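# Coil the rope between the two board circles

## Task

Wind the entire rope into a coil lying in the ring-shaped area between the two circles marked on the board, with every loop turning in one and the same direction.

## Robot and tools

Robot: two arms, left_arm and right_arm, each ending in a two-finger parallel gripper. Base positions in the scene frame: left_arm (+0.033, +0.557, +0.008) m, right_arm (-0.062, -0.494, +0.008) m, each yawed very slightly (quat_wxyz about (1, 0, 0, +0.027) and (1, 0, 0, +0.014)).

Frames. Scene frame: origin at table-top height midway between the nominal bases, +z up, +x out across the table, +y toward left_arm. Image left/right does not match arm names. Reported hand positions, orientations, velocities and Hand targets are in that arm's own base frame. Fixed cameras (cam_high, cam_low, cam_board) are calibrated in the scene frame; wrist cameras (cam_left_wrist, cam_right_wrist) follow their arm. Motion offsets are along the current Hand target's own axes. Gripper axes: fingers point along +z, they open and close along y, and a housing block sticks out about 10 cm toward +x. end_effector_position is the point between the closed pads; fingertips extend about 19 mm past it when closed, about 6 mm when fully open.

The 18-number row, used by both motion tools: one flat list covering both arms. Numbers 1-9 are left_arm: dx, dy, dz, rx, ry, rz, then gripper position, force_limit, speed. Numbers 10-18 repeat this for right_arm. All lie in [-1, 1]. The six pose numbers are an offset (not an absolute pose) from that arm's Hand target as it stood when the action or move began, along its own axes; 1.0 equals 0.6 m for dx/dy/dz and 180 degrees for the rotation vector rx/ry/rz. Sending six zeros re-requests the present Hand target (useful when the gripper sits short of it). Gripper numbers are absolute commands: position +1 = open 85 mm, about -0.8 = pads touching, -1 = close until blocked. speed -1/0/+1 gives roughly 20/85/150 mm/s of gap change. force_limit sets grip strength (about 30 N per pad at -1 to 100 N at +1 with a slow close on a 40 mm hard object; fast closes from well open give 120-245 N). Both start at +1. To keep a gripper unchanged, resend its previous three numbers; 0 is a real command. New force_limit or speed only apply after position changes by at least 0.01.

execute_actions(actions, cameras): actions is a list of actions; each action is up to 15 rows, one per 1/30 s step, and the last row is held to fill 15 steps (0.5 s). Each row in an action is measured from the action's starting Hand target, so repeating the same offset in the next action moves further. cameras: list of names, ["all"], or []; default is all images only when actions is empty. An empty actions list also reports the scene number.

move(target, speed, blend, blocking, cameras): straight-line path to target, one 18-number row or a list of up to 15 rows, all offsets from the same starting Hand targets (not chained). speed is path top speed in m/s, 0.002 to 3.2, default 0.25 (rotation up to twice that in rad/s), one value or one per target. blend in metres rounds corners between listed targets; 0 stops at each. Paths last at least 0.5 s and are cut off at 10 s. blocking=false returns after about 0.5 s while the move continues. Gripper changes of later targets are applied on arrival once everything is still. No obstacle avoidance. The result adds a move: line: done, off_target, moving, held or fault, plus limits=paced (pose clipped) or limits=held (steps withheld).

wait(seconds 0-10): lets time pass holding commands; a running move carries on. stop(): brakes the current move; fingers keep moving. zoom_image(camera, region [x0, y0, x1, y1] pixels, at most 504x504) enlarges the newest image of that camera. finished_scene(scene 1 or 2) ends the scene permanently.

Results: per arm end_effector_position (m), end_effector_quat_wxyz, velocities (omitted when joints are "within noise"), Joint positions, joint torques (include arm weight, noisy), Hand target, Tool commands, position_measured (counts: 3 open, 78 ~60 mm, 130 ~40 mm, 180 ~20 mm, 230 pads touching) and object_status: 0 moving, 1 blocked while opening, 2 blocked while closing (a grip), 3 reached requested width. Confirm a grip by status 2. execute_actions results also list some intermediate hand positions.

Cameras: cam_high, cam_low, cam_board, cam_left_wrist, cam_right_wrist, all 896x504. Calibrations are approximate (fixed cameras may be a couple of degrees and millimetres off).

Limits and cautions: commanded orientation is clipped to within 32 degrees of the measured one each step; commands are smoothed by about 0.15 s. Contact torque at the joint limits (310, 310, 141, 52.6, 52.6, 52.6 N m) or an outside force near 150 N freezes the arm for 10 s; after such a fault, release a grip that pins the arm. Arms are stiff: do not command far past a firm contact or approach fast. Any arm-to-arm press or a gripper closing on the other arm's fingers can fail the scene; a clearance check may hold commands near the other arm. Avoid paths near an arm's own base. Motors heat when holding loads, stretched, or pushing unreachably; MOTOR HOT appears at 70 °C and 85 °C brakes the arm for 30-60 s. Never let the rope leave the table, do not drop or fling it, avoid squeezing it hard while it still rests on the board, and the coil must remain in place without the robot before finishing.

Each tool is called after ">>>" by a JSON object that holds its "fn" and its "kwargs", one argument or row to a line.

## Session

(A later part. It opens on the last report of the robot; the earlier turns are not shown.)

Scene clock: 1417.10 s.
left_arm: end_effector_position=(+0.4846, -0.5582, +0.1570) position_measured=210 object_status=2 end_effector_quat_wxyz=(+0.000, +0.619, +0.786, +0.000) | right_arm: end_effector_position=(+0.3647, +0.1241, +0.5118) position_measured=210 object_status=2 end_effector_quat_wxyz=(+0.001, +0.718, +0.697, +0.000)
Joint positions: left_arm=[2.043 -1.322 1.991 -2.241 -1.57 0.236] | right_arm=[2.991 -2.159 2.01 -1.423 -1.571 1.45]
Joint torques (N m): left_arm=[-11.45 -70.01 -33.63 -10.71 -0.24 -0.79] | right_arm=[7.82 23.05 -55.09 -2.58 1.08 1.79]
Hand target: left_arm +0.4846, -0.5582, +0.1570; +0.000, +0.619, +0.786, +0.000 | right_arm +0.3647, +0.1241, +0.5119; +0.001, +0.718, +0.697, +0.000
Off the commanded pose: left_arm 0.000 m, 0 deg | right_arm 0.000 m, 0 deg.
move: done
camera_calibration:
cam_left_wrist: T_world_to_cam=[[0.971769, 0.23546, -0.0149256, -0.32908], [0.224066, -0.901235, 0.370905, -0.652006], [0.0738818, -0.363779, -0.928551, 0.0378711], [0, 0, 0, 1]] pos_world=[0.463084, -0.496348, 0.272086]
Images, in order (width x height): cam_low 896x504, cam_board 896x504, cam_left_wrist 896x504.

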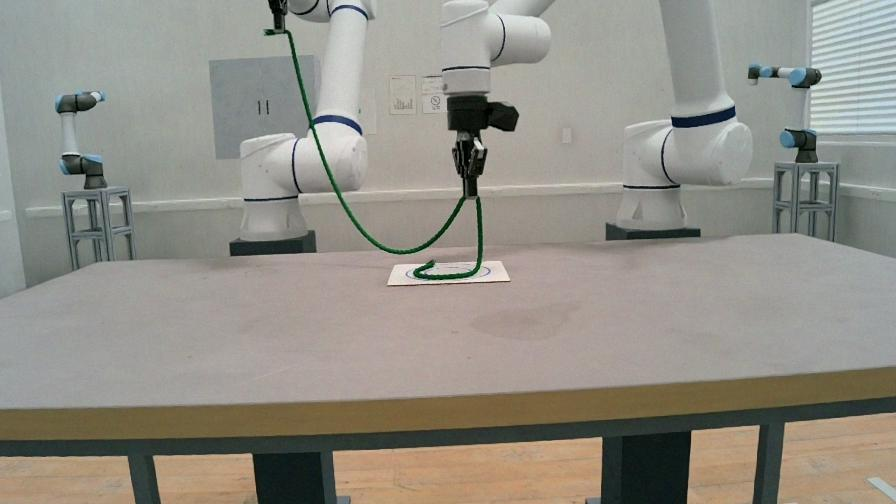

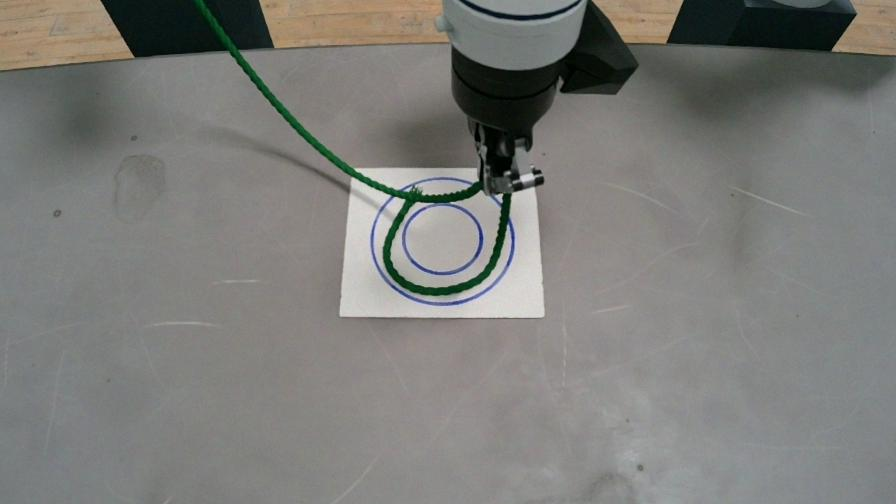

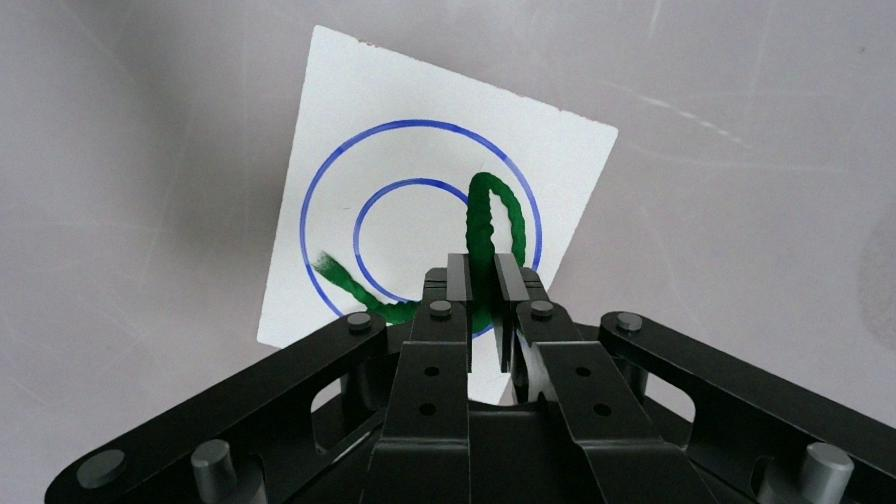

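>>> {"fn": "move", "kwargs": {
  "target": [
    [0.0117,-0.0348,0.0390,0,0,-0.0064,-1,-1,-1,0,0,0,0,0,0,-0.97,-1,-1],
    [0.0112,-0.0692,0.0765,0,0,-0.0131,-1,-1,-1,0,0,0,0,0,0,-0.97,-1,-1],
    [-0.0005,-0.1010,0.1140,0,0,-0.0242,-1,-1,-1,0,0,0,0,0,0,-0.97,-1,-1]
  ],
  "speed": 0.035,
  "blend": [0.006, 0.006, 0],
  "cameras": ["cam_left_wrist", "cam_board", "cam_low"]
}}

>>> {"fn": "zoom_image", "kwargs": {
  "camera": "cam_left_wrist",
  "region": [180, 0, 620, 300]
}}

>>> {"fn": "zoom_image", "kwargs": {
  "camera": "cam_board",
  "region": [330, 130, 560, 325]
}}

Scene clock: 1479.83 s.
left_arm: end_effector_position=(+0.4258, -0.5727, +0.0886) position_measured=210 object_status=2 end_effector_quat_wxyz=(+0.000, +0.589, +0.808, +0.000) | right_arm: end_effector_position=(+0.3647, +0.1241, +0.5119) position_measured=210 object_status=2 end_effector_quat_wxyz=(+0.001, +0.718, +0.697, +0.000)
Joint positions: left_arm=[1.959 -1.273 2.086 -2.385 -1.57 0.076] | right_arm=[2.991 -2.159 2.01 -1.423 -1.571 1.45]
Joint torques (N m): left_arm=[-10.82 -44.17 -29.4 -10.1 1.16 -0.61] | right_arm=[-5.6 26.47 -57.24 -1.89 0.28 -1.93]
Hand target: left_arm +0.4258, -0.5727, +0.0885; +0.000, +0.589, +0.808, +0.000 | right_arm +0.3647, +0.1241, +0.5119; +0.001, +0.718, +0.697, +0.000
Off the commanded pose: left_arm 0.000 m, 0 deg | right_arm 0.000 m, 0 deg.
move: done
camera_calibration:
cam_left_wrist: T_world_to_cam=[[0.951094, 0.30854, -0.0149644, -0.218985], [0.291838, -0.881619, 0.370915, -0.644153], [0.101249, -0.357142, -0.928546, -0.0344225], [0, 0, 0, 1]] pos_world=[0.399749, -0.512625, 0.203686]
Images, in order (width x height): cam_low 896x504, cam_board 896x504, cam_left_wrist 896x504.

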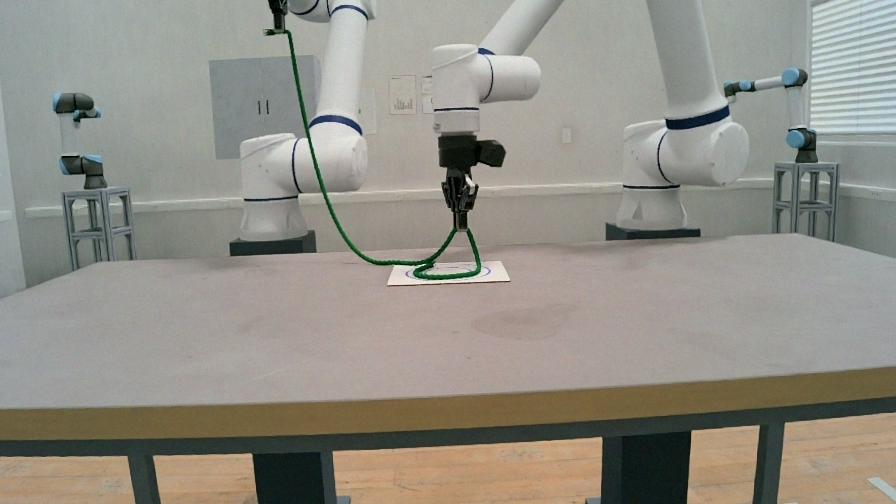

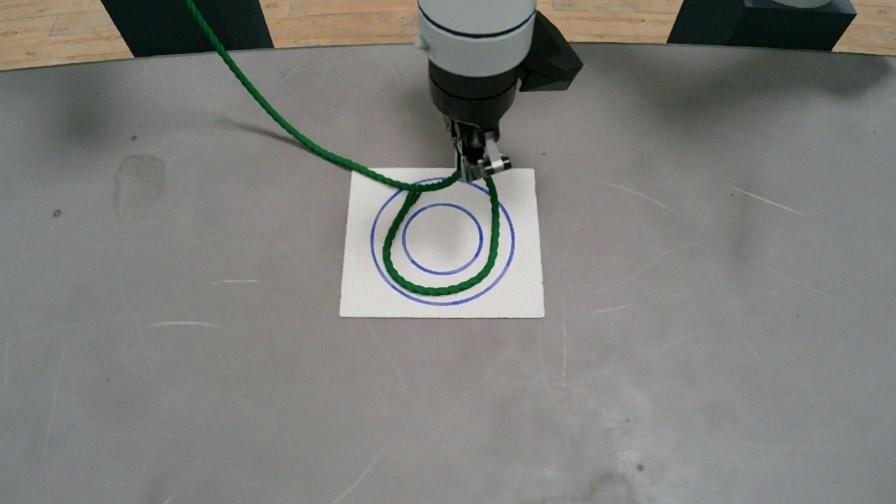

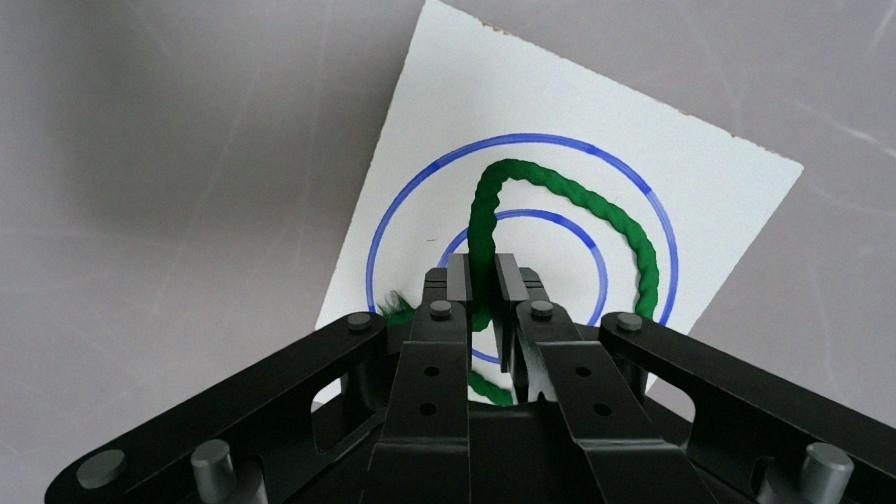

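Scaled by 1.145.

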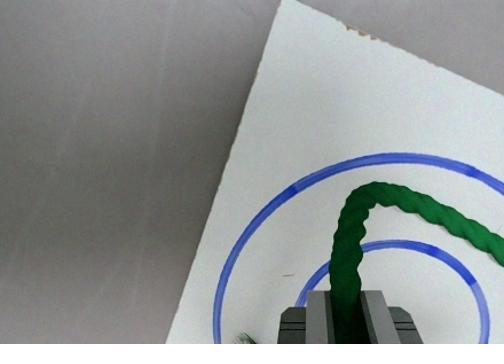

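Scaled by 2.191.

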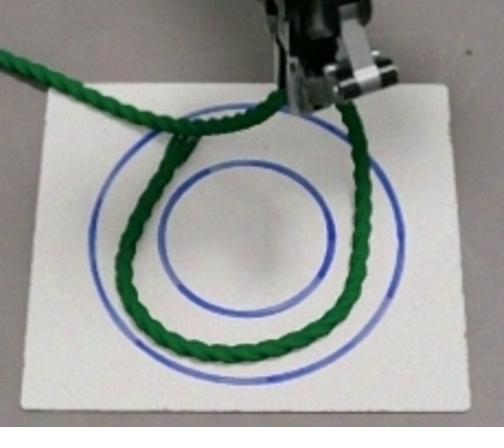

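>>> {"fn": "move", "kwargs": {
  "target": [
    [-0.0188,-0.0306,0.0363,0,0,0.0272,-1,-1,-1,0,0,-0.1,0,0,0,-0.97,-1,-1],
    [-0.0424,-0.0572,0.0730,0,0,0.0606,-1,-1,-1,0,0,-0.133,0,0,0,-0.97,-1,-1]
  ],
  "speed": 0.04,
  "blend": [0.006, 0],
  "cameras": ["cam_left_wrist", "cam_board", "cam_low"]
}}

>>> {"fn": "zoom_image", "kwargs": {
  "camera": "cam_left_wrist",
  "region": [280, 0, 740, 400]
}}

>>> {"fn": "zoom_image", "kwargs": {
  "camera": "cam_board",
  "region": [330, 130, 560, 325]
}}

>>> {"fn": "zoom_image", "kwargs": {
  "camera": "cam_low",
  "region": [370, 200, 530, 300]
}}

Scene clock: 1524.63 s.
left_arm: end_effector_position=(+0.4010, -0.6075, +0.0448) position_measured=210 object_status=2 end_effector_quat_wxyz=(+0.000, +0.663, +0.749, +0.000) | right_arm: end_effector_position=(+0.3646, +0.1241, +0.5917) position_measured=210 object_status=2 end_effector_quat_wxyz=(+0.001, +0.718, +0.697, +0.000)
Joint positions: left_arm=[1.908 -1.193 2.08 -2.458 -1.57 0.215] | right_arm=[2.991 -2.13 1.855 -1.298 -1.571 1.45]
Joint torques (N m): left_arm=[-9.97 -50.11 -40.99 -10.51 1.32 1.68] | right_arm=[8.51 22.93 -55.25 -1.87 0.13 1.97]
Hand target: left_arm +0.4010, -0.6075, +0.0447; +0.000, +0.663, +0.749, +0.000 | right_arm +0.3646, +0.1241, +0.5917; +0.001, +0.718, +0.697, +0.000
Off the commanded pose: left_arm 0.000 m, 0 deg | right_arm 0.000 m, 0 deg.
move: done
camera_calibration:
cam_left_wrist: T_world_to_cam=[[0.992257, 0.123305, -0.014873, -0.31427], [0.119997, -0.920904, 0.370859, -0.606279], [0.0320323, -0.369773, -0.92857, -0.0649211], [0, 0, 0, 1]] pos_world=[0.386668, -0.54358, 0.159886]
Images, in order (width x height): cam_low 896x504, cam_board 896x504, cam_left_wrist 896x504.

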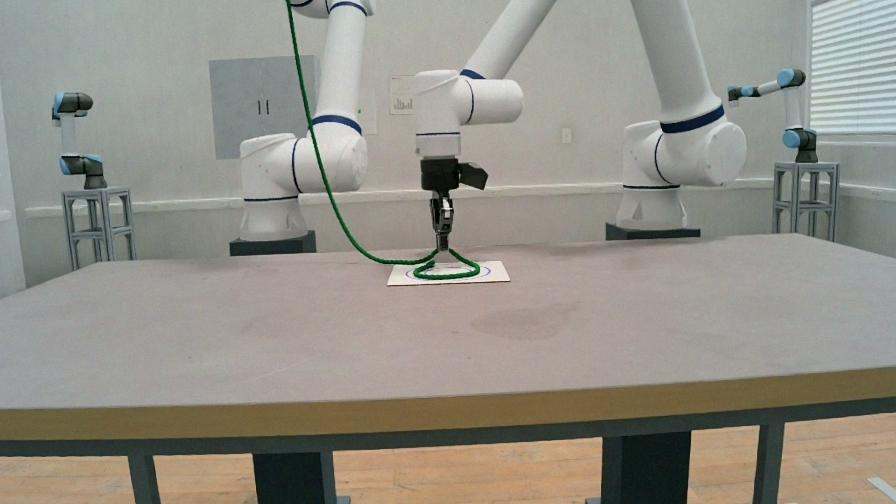

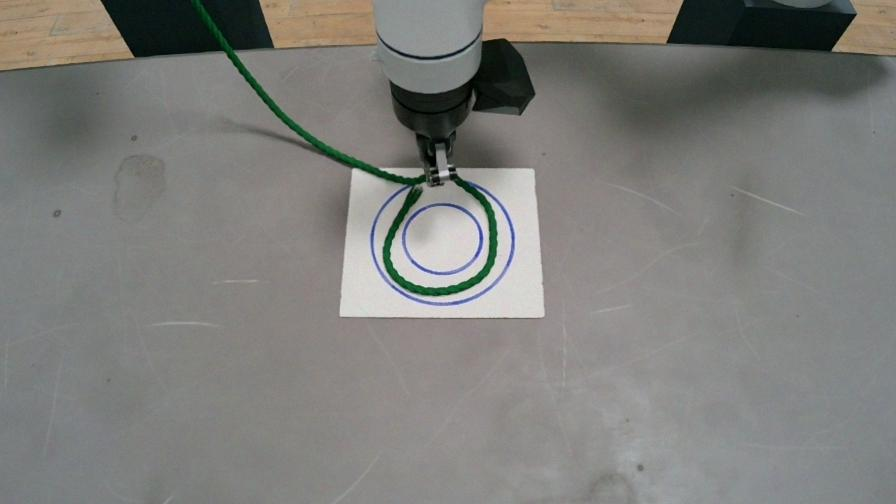

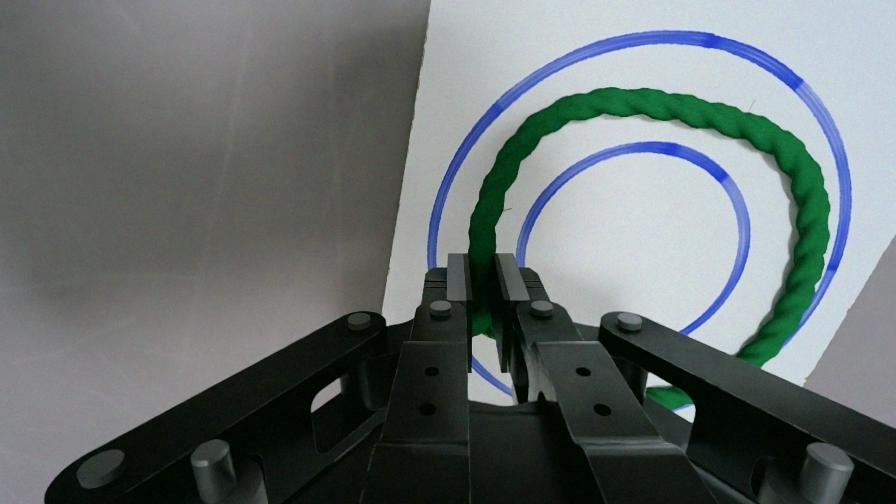

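Scaled by 1.096.

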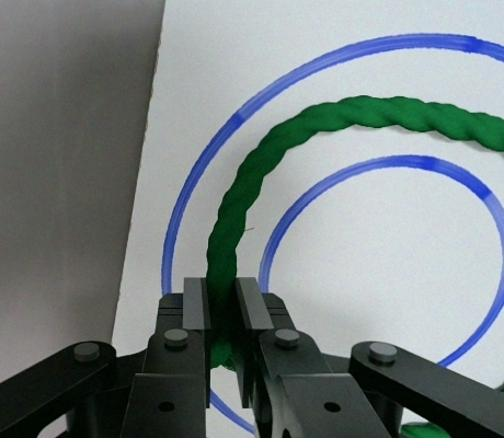

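Scaled by 2.191.

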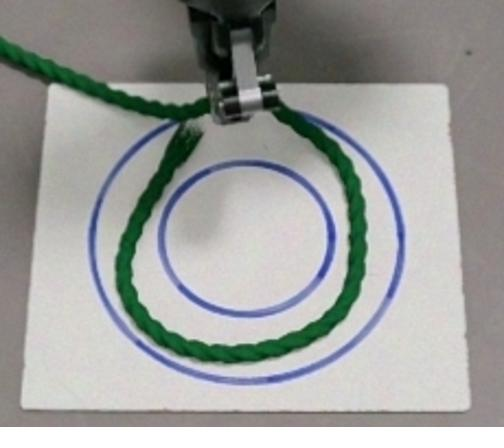

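Scaled by 3.150.

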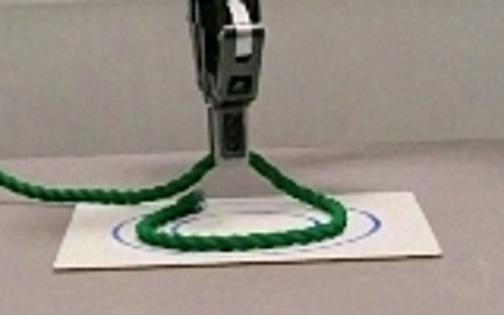

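>>> {"fn": "move", "kwargs": {
  "target": [-0.0125,-0.0048,0.028,0,0,0,-1,-1,-1,0,0,0.133,0,0,0,-0.97,-1,-1],
  "speed": 0.05,
  "cameras": ["cam_left_wrist", "cam_board"]
}}

>>> {"fn": "zoom_image", "kwargs": {
  "camera": "cam_left_wrist",
  "region": [280, 0, 740, 400]
}}

>>> {"fn": "zoom_image", "kwargs": {
  "camera": "cam_board",
  "region": [330, 130, 560, 325]
}}

Scene clock: 1544.80 s.
left_arm: end_effector_position=(+0.3990, -0.6153, +0.0279) position_measured=210 object_status=2 end_effector_quat_wxyz=(+0.000, +0.663, +0.749, +0.000) | right_arm: end_effector_position=(+0.3647, +0.1241, +0.5120) position_measured=210 object_status=2 end_effector_quat_wxyz=(+0.001, +0.718, +0.697, +0.000)
Joint positions: left_arm=[1.901 -1.162 2.075 -2.485 -1.57 0.209] | right_arm=[2.991 -2.159 2.01 -1.423 -1.571 1.45]
Joint torques (N m): left_arm=[-10.88 -53.28 -40.01 -10.51 -0.27 -0.66] | right_arm=[-5.09 -26.75 -35.89 -8.07 -0.11 -1.63]
Hand target: left_arm +0.3990, -0.6153, +0.0279; +0.000, +0.663, +0.749, +0.000 | right_arm +0.3647, +0.1241, +0.5119; +0.001, +0.718, +0.697, +0.000
Off the commanded pose: left_arm 0.000 m, 0 deg | right_arm 0.000 m, 0 deg.
move: done
camera_calibration:
cam_left_wrist: T_world_to_cam=[[0.992284, 0.123086, -0.014895, -0.311802], [0.119802, -0.920933, 0.37085, -0.606944], [0.0319291, -0.369773, -0.928573, -0.083305], [0, 0, 0, 1]] pos_world=[0.384769, -0.55138, 0.143086]
Images, in order (width x height): cam_board 896x504, cam_left_wrist 896x504.

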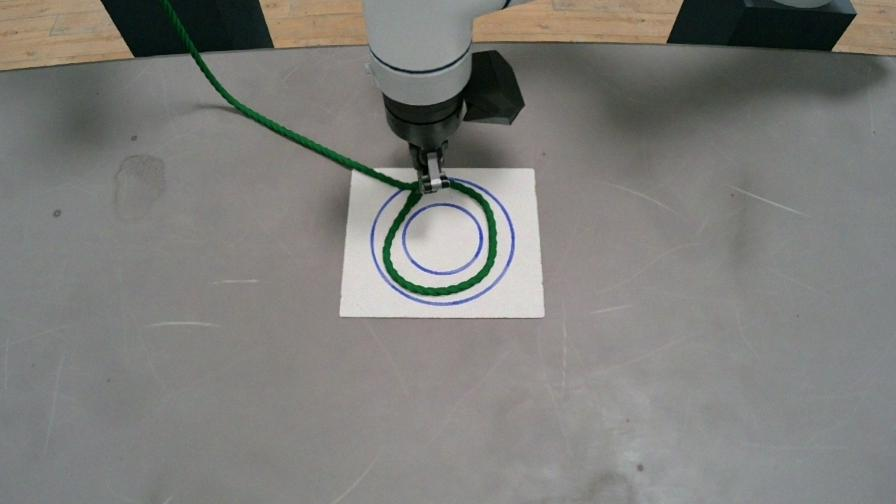

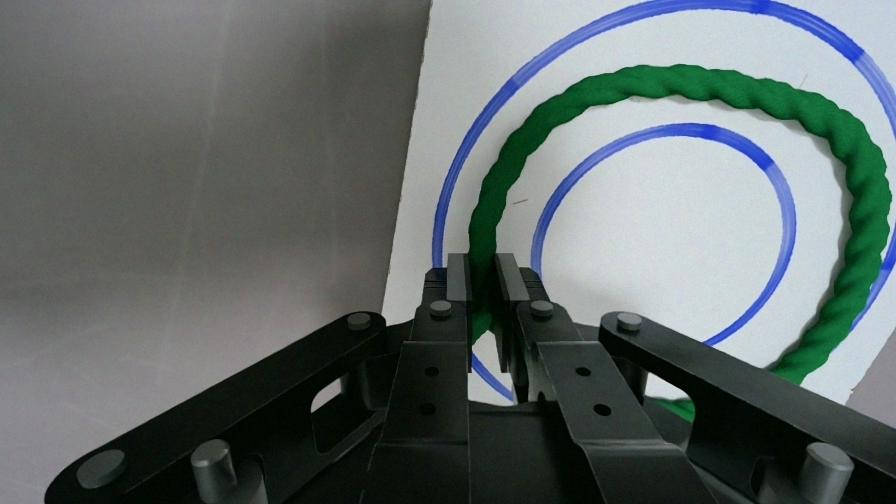

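Scaled by 1.096.

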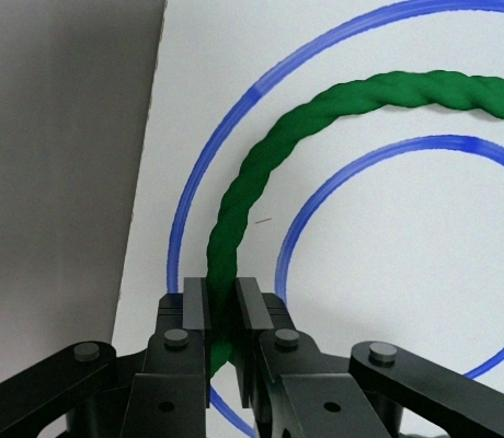

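Scaled by 2.191.

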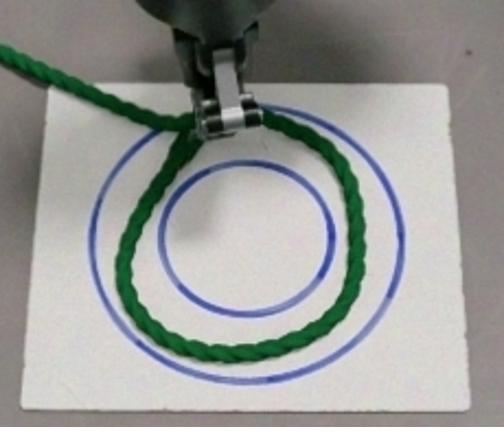

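>>> {"fn": "move", "kwargs": {
  "target": [0,0,0,0,0,0,-0.3,-1,-1,0,0,0,0,0,0,-0.97,-1,-1],
  "speed": 0.05
}}

>>> {"fn": "wait", "kwargs": {
  "seconds": 1,
  "cameras": ["cam_left_wrist", "cam_board"]
}}

>>> {"fn": "zoom_image", "kwargs": {
  "camera": "cam_left_wrist",
  "region": [280, 0, 740, 400]
}}

Scene clock: 1551.33 s.
left_arm: end_effector_position=(+0.3990, -0.6153, +0.0279) position_measured=167 object_status=0 end_effector_quat_wxyz=(+0.000, +0.663, +0.749, +0.000) | right_arm: end_effector_position=(+0.3647, +0.1241, +0.5119) position_measured=210 object_status=2 end_effector_quat_wxyz=(+0.001, +0.718, +0.697, +0.000)
Joint positions: left_arm=[1.901 -1.162 2.075 -2.485 -1.57 0.209] | right_arm=[2.991 -2.159 2.01 -1.423 -1.571 1.45]
Joint torques (N m): left_arm=[-11.87 -52.19 -39.57 -10.47 1.1 -0.69] | right_arm=[-5 -27.48 -35.52 -7.57 -0.34 -2.32]
Hand target: left_arm +0.3990, -0.6153, +0.0279; +0.000, +0.663, +0.749, +0.000 | right_arm +0.3647, +0.1241, +0.5119; +0.001, +0.718, +0.697, +0.000
Off the commanded pose: left_arm 0.000 m, 0 deg | right_arm 0.000 m, 0 deg.
move: done

Scene clock: 1552.33 s.
left_arm: end_effector_position=(+0.3990, -0.6153, +0.0279) position_measured=167 object_status=3 end_effector_quat_wxyz=(+0.000, +0.663, +0.749, +0.000) | right_arm: end_effector_position=(+0.3647, +0.1241, +0.5119) position_measured=210 object_status=2 end_effector_quat_wxyz=(+0.001, +0.718, +0.697, +0.000)
Joint positions: left_arm=[1.901 -1.162 2.075 -2.485 -1.57 0.209] | right_arm=[2.991 -2.159 2.01 -1.423 -1.571 1.45]
Joint torques (N m): left_arm=[-10.96 -52.95 -39.49 -10.26 1.29 -0.77] | right_arm=[-3.68 -26.4 -35.59 -7.03 -0.22 -2.23]
Hand target: left_arm +0.3990, -0.6153, +0.0279; +0.000, +0.663, +0.749, +0.000 | right_arm +0.3647, +0.1241, +0.5119; +0.001, +0.718, +0.697, +0.000
Tool commands: left_gripper/position=-0.3 left_gripper/force_limit=-1.0 left_gripper/speed=-1.0 right_gripper/position=-0.97 right_gripper/force_limit=-1.0 right_gripper/speed=-1.0
Off the commanded pose: left_arm 0.000 m, 0 deg | right_arm 0.000 m, 0 deg.
wait: 1.00 s; at rest by 0.17 s
camera_calibration:
cam_left_wrist: T_world_to_cam=[[0.992284, 0.123086, -0.014895, -0.31179], [0.119802, -0.920933, 0.37085, -0.607036], [0.0319291, -0.369773, -0.928573, -0.083342], [0, 0, 0, 1]] pos_world=[0.384769, -0.55148, 0.143086]
Images, in order (width x height): cam_board 896x504, cam_left_wrist 896x504.

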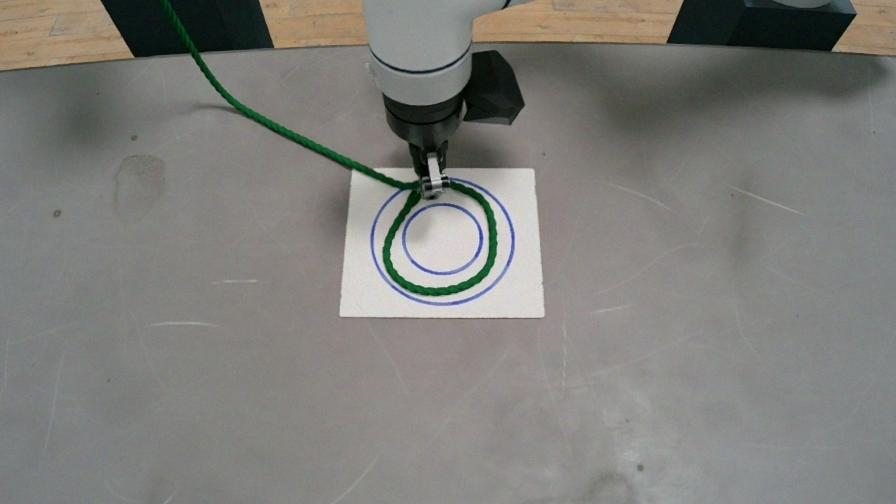

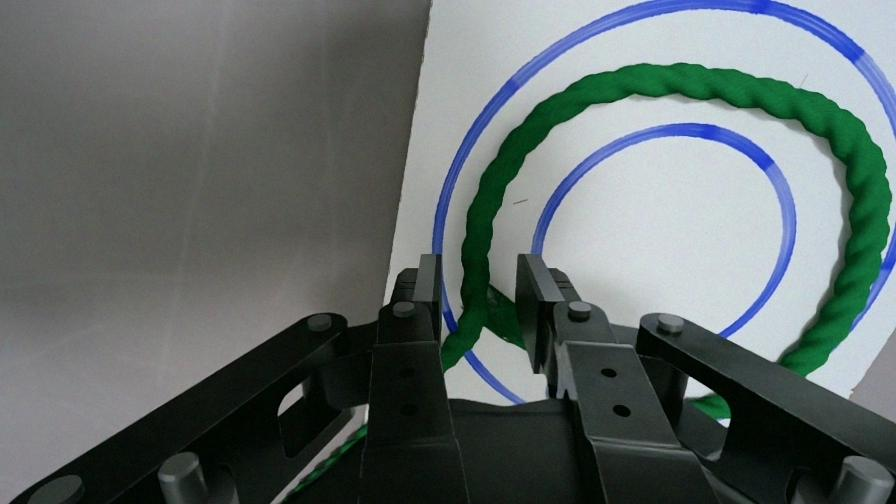

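Scaled by 1.096.

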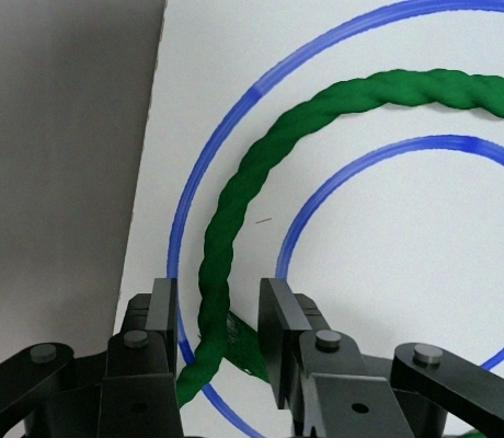

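>>> {"fn": "move", "kwargs": {
  "target": [
    [0,0,-0.2,0,0,0,-0.3,-1,-1,0,0,0,0,0,0,-0.97,-1,-1],
    [0.55,-0.0,-0.6,0,0,0,-0.3,-1,-1,0,0,0,0,0,0,-0.97,-1,-1]
  ],
  "speed": [0.08, 0.25],
  "blend": [0.02, 0],
  "cameras": ["all"]
}}

>>> {"fn": "zoom_image", "kwargs": {
  "camera": "cam_board",
  "region": [330, 130, 560, 325]
}}

Scene clock: 1568.00 s.
left_arm: end_effector_position=(+0.3586, -0.2877, +0.3876) position_measured=167 object_status=3 end_effector_quat_wxyz=(+0.000, +0.663, +0.749, +0.000) | right_arm: end_effector_position=(+0.3647, +0.1241, +0.5119) position_measured=210 object_status=2 end_effector_quat_wxyz=(+0.001, +0.718, +0.697, +0.000)
Joint positions: left_arm=[2.069 -2.005 2.156 -1.722 -1.57 0.376] | right_arm=[2.991 -2.159 2.01 -1.423 -1.571 1.45]
Joint torques (N m): left_arm=[8.41 -24.84 -59.13 -2.34 -1.15 1.69] | right_arm=[-3.76 -26.14 -37.05 -7.77 -0.74 -1.79]
Hand target: left_arm +0.3586, -0.2876, +0.3877; +0.000, +0.663, +0.749, +0.000 | right_arm +0.3647, +0.1241, +0.5119; +0.001, +0.718, +0.697, +0.000
Off the commanded pose: left_arm 0.000 m, 0 deg | right_arm 0.000 m, 0 deg.
move: done
camera_calibration:
cam_left_wrist: T_world_to_cam=[[0.992284, 0.123086, -0.014894, -0.306679], [0.119803, -0.920946, 0.370817, -0.433788], [0.031926, -0.369741, -0.928586, 0.373146], [0, 0, 0, 1]] pos_world=[0.344369, -0.22378, 0.502786]
cam_right_wrist: T_world_to_cam=[[0.999286, -0.0348767, -0.0145077, -0.339386], [-0.0282755, -0.945314, 0.324934, -0.0191686], [-0.025047, -0.324292, -0.945625, 0.658948], [0, 0, 0, 1]] pos_world=[0.355106, 0.183735, 0.624423]

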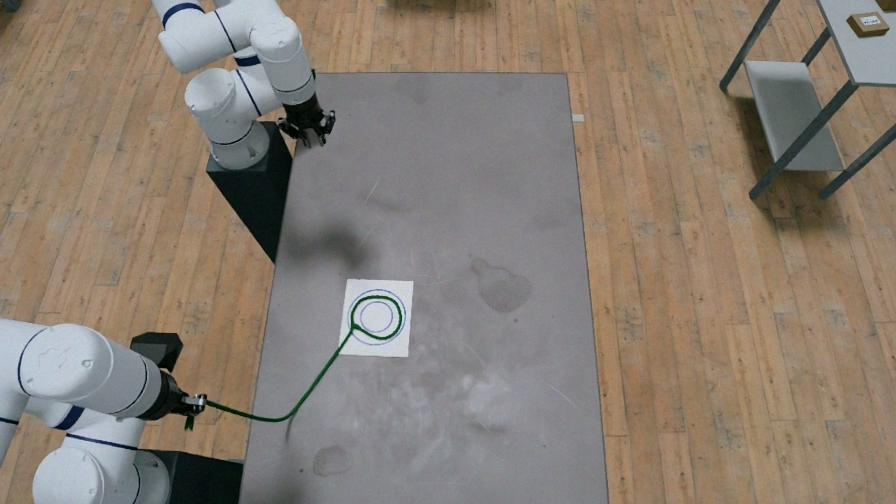

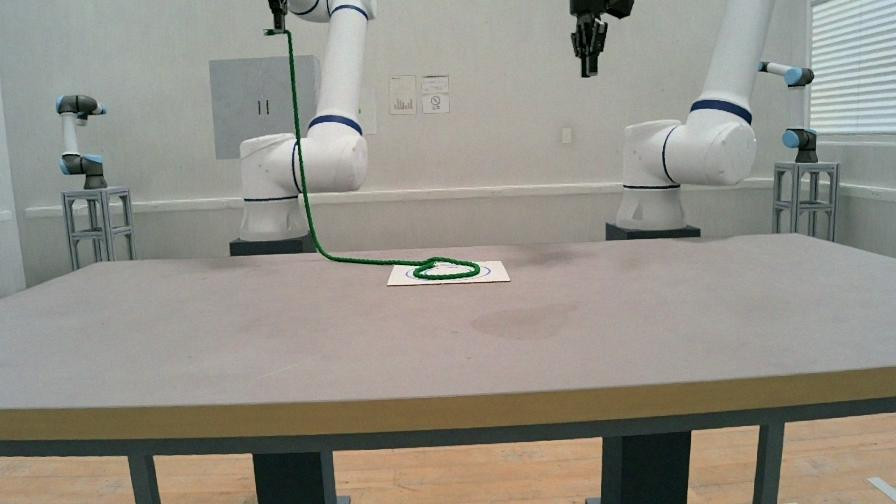

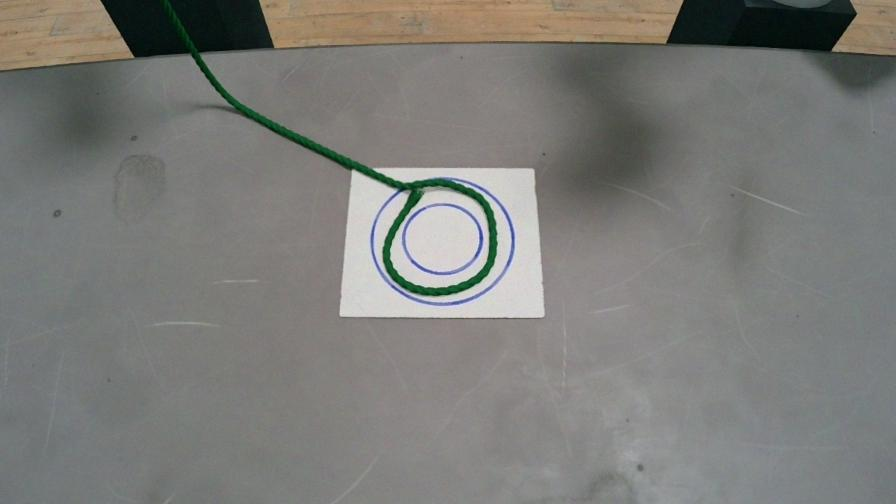

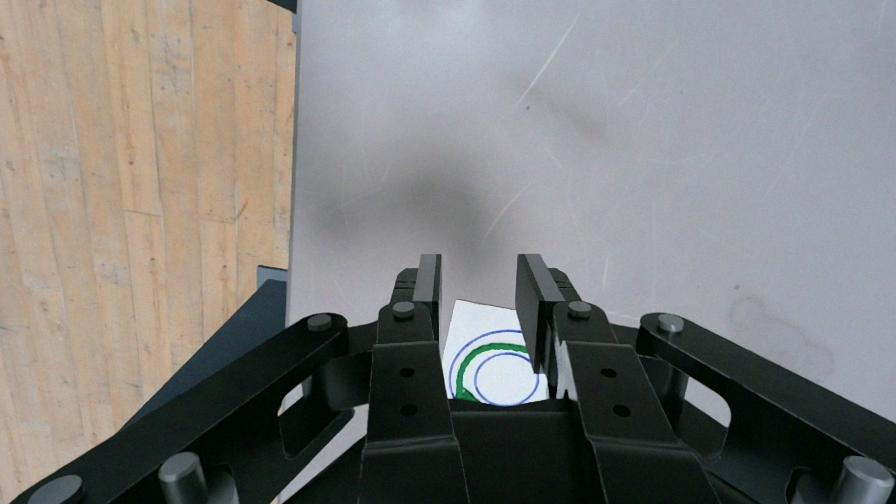

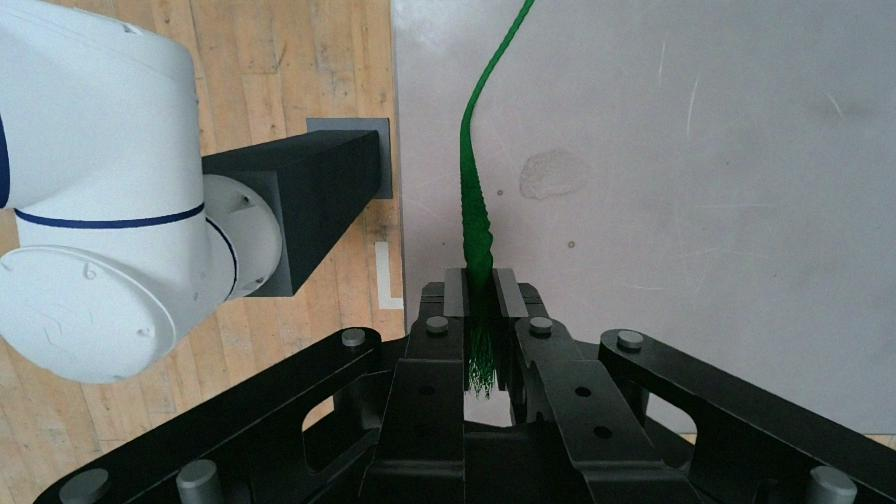

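Scaled by 2.191.

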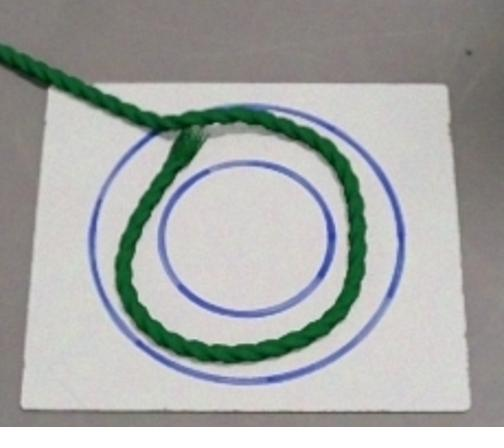

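>>> {"fn": "move", "kwargs": {
  "target": [
    [0,0,0,0,0,0,-0.3,-1,-1,0.1562,0.2548,-0.1958,0,0,0,-0.97,-1,-1],
    [0,0,0,0,0,0,-0.3,-1,-1,0.4178,0.2965,-0.3833,0,0,0,-0.97,-1,-1]
  ],
  "speed": [0.1, 0.06],
  "blend": [0.03, 0],
  "cameras": ["cam_right_wrist", "cam_board", "cam_low", "cam_high"]
}}

>>> {"fn": "zoom_image", "kwargs": {
  "camera": "cam_board",
  "region": [330, 130, 560, 325]
}}

>>> {"fn": "zoom_image", "kwargs": {
  "camera": "cam_right_wrist",
  "region": [360, 0, 660, 280]
}}

Scene clock: 1618.47 s.
left_arm: end_effector_position=(+0.3586, -0.2876, +0.3877) position_measured=167 object_status=3 end_effector_quat_wxyz=(+0.000, +0.663, +0.749, +0.000) | right_arm: end_effector_position=(+0.5496, +0.3694, +0.7420) position_measured=210 object_status=2 end_effector_quat_wxyz=(+0.001, +0.718, +0.697, +0.000)
Joint positions: left_arm=[2.069 -2.005 2.156 -1.722 -1.57 0.376] | right_arm=[3.462 -1.588 1.208 -1.192 -1.572 1.921]
Joint torques (N m): left_arm=[9.07 -24.54 -58.7 -2.1 -1.41 1.78] | right_arm=[11 -51.98 -55.04 -2.02 -2.67 4.54]
Hand target: left_arm +0.3586, -0.2876, +0.3877; +0.000, +0.663, +0.749, +0.000 | right_arm +0.5496, +0.3694, +0.7421; +0.001, +0.718, +0.697, +0.000
Off the commanded pose: left_arm 0.000 m, 0 deg | right_arm 0.000 m, 0 deg.
move: done
camera_calibration:
cam_right_wrist: T_world_to_cam=[[0.999286, -0.0348767, -0.0145077, -0.512362], [-0.0282755, -0.945314, 0.324934, 0.143213], [-0.025047, -0.324292, -0.945625, 0.960624], [0, 0, 0, 1]] pos_world=[0.540106, 0.429035, 0.854423]
Images, in order (width x height): cam_high 896x504, cam_low 896x504, cam_board 896x504, cam_right_wrist 896x504.

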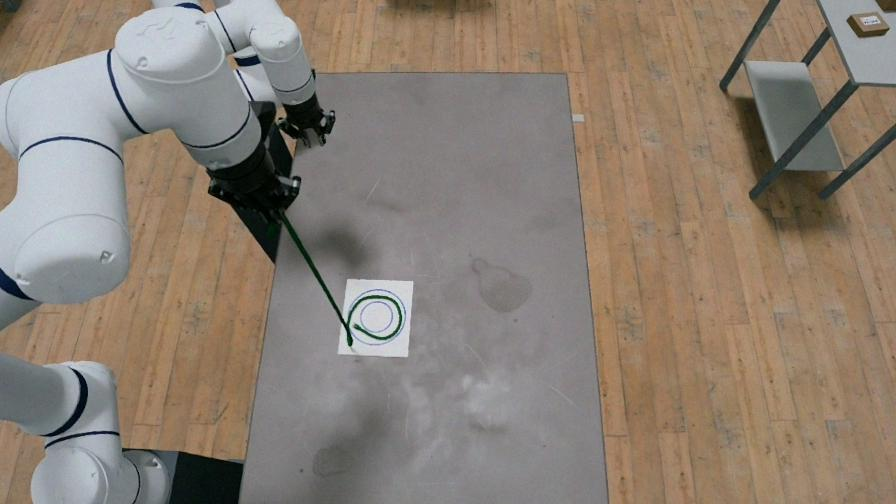

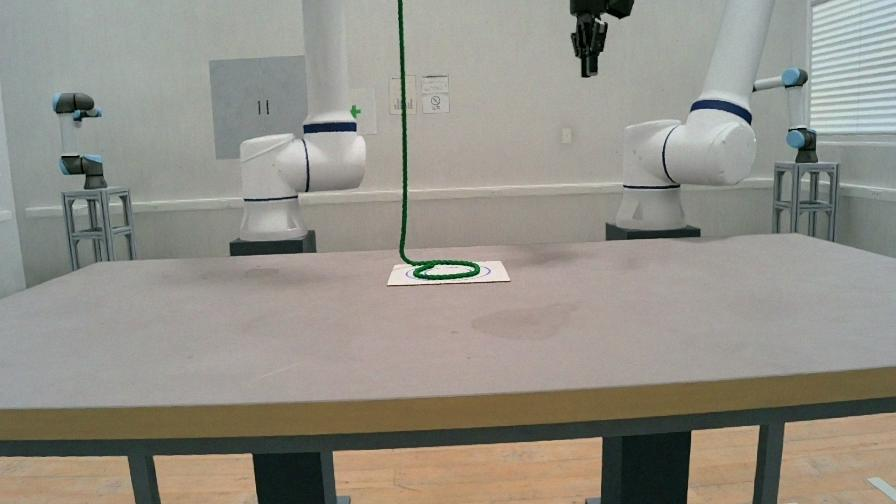

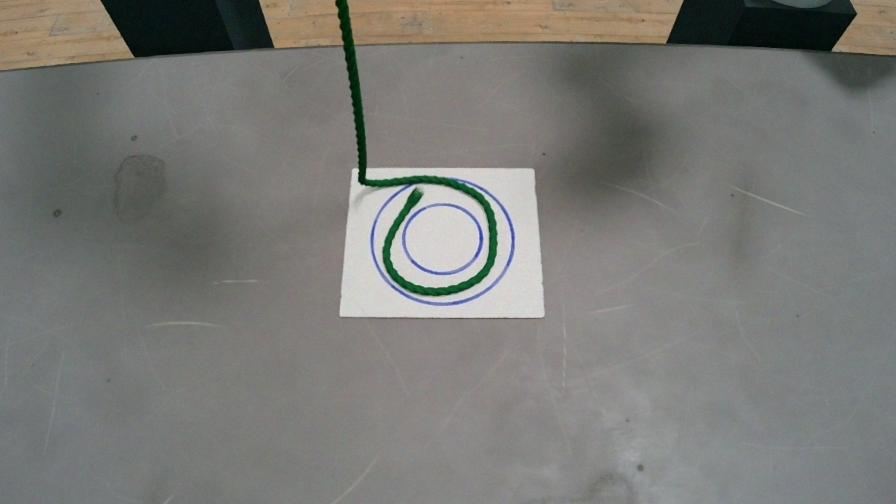

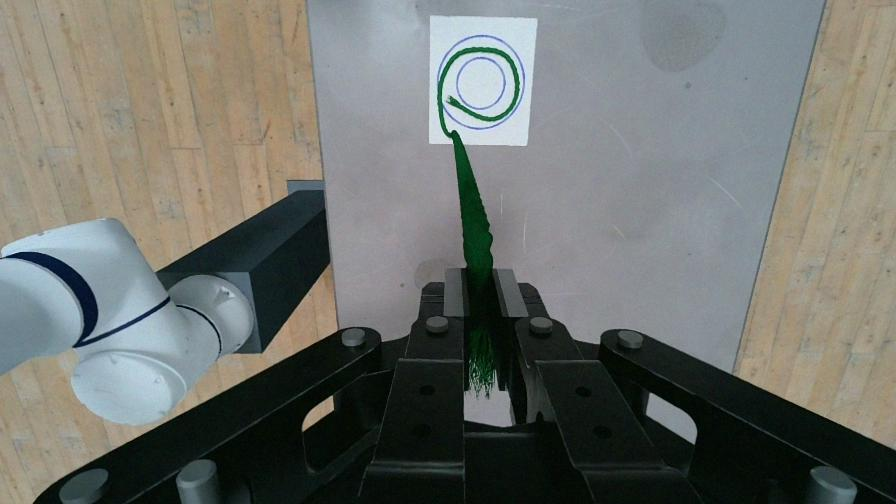

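Scaled by 2.191.

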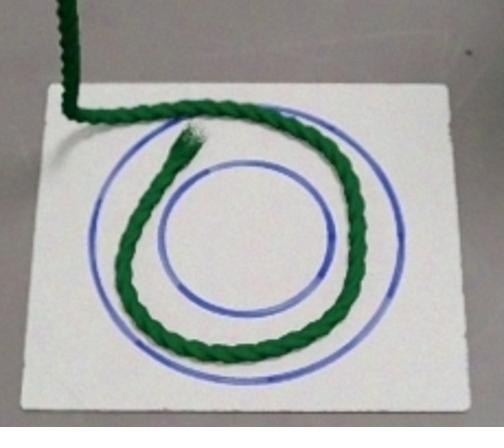

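Scaled by 1.680.

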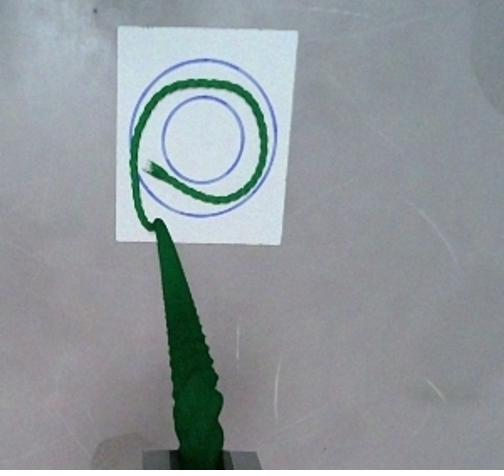

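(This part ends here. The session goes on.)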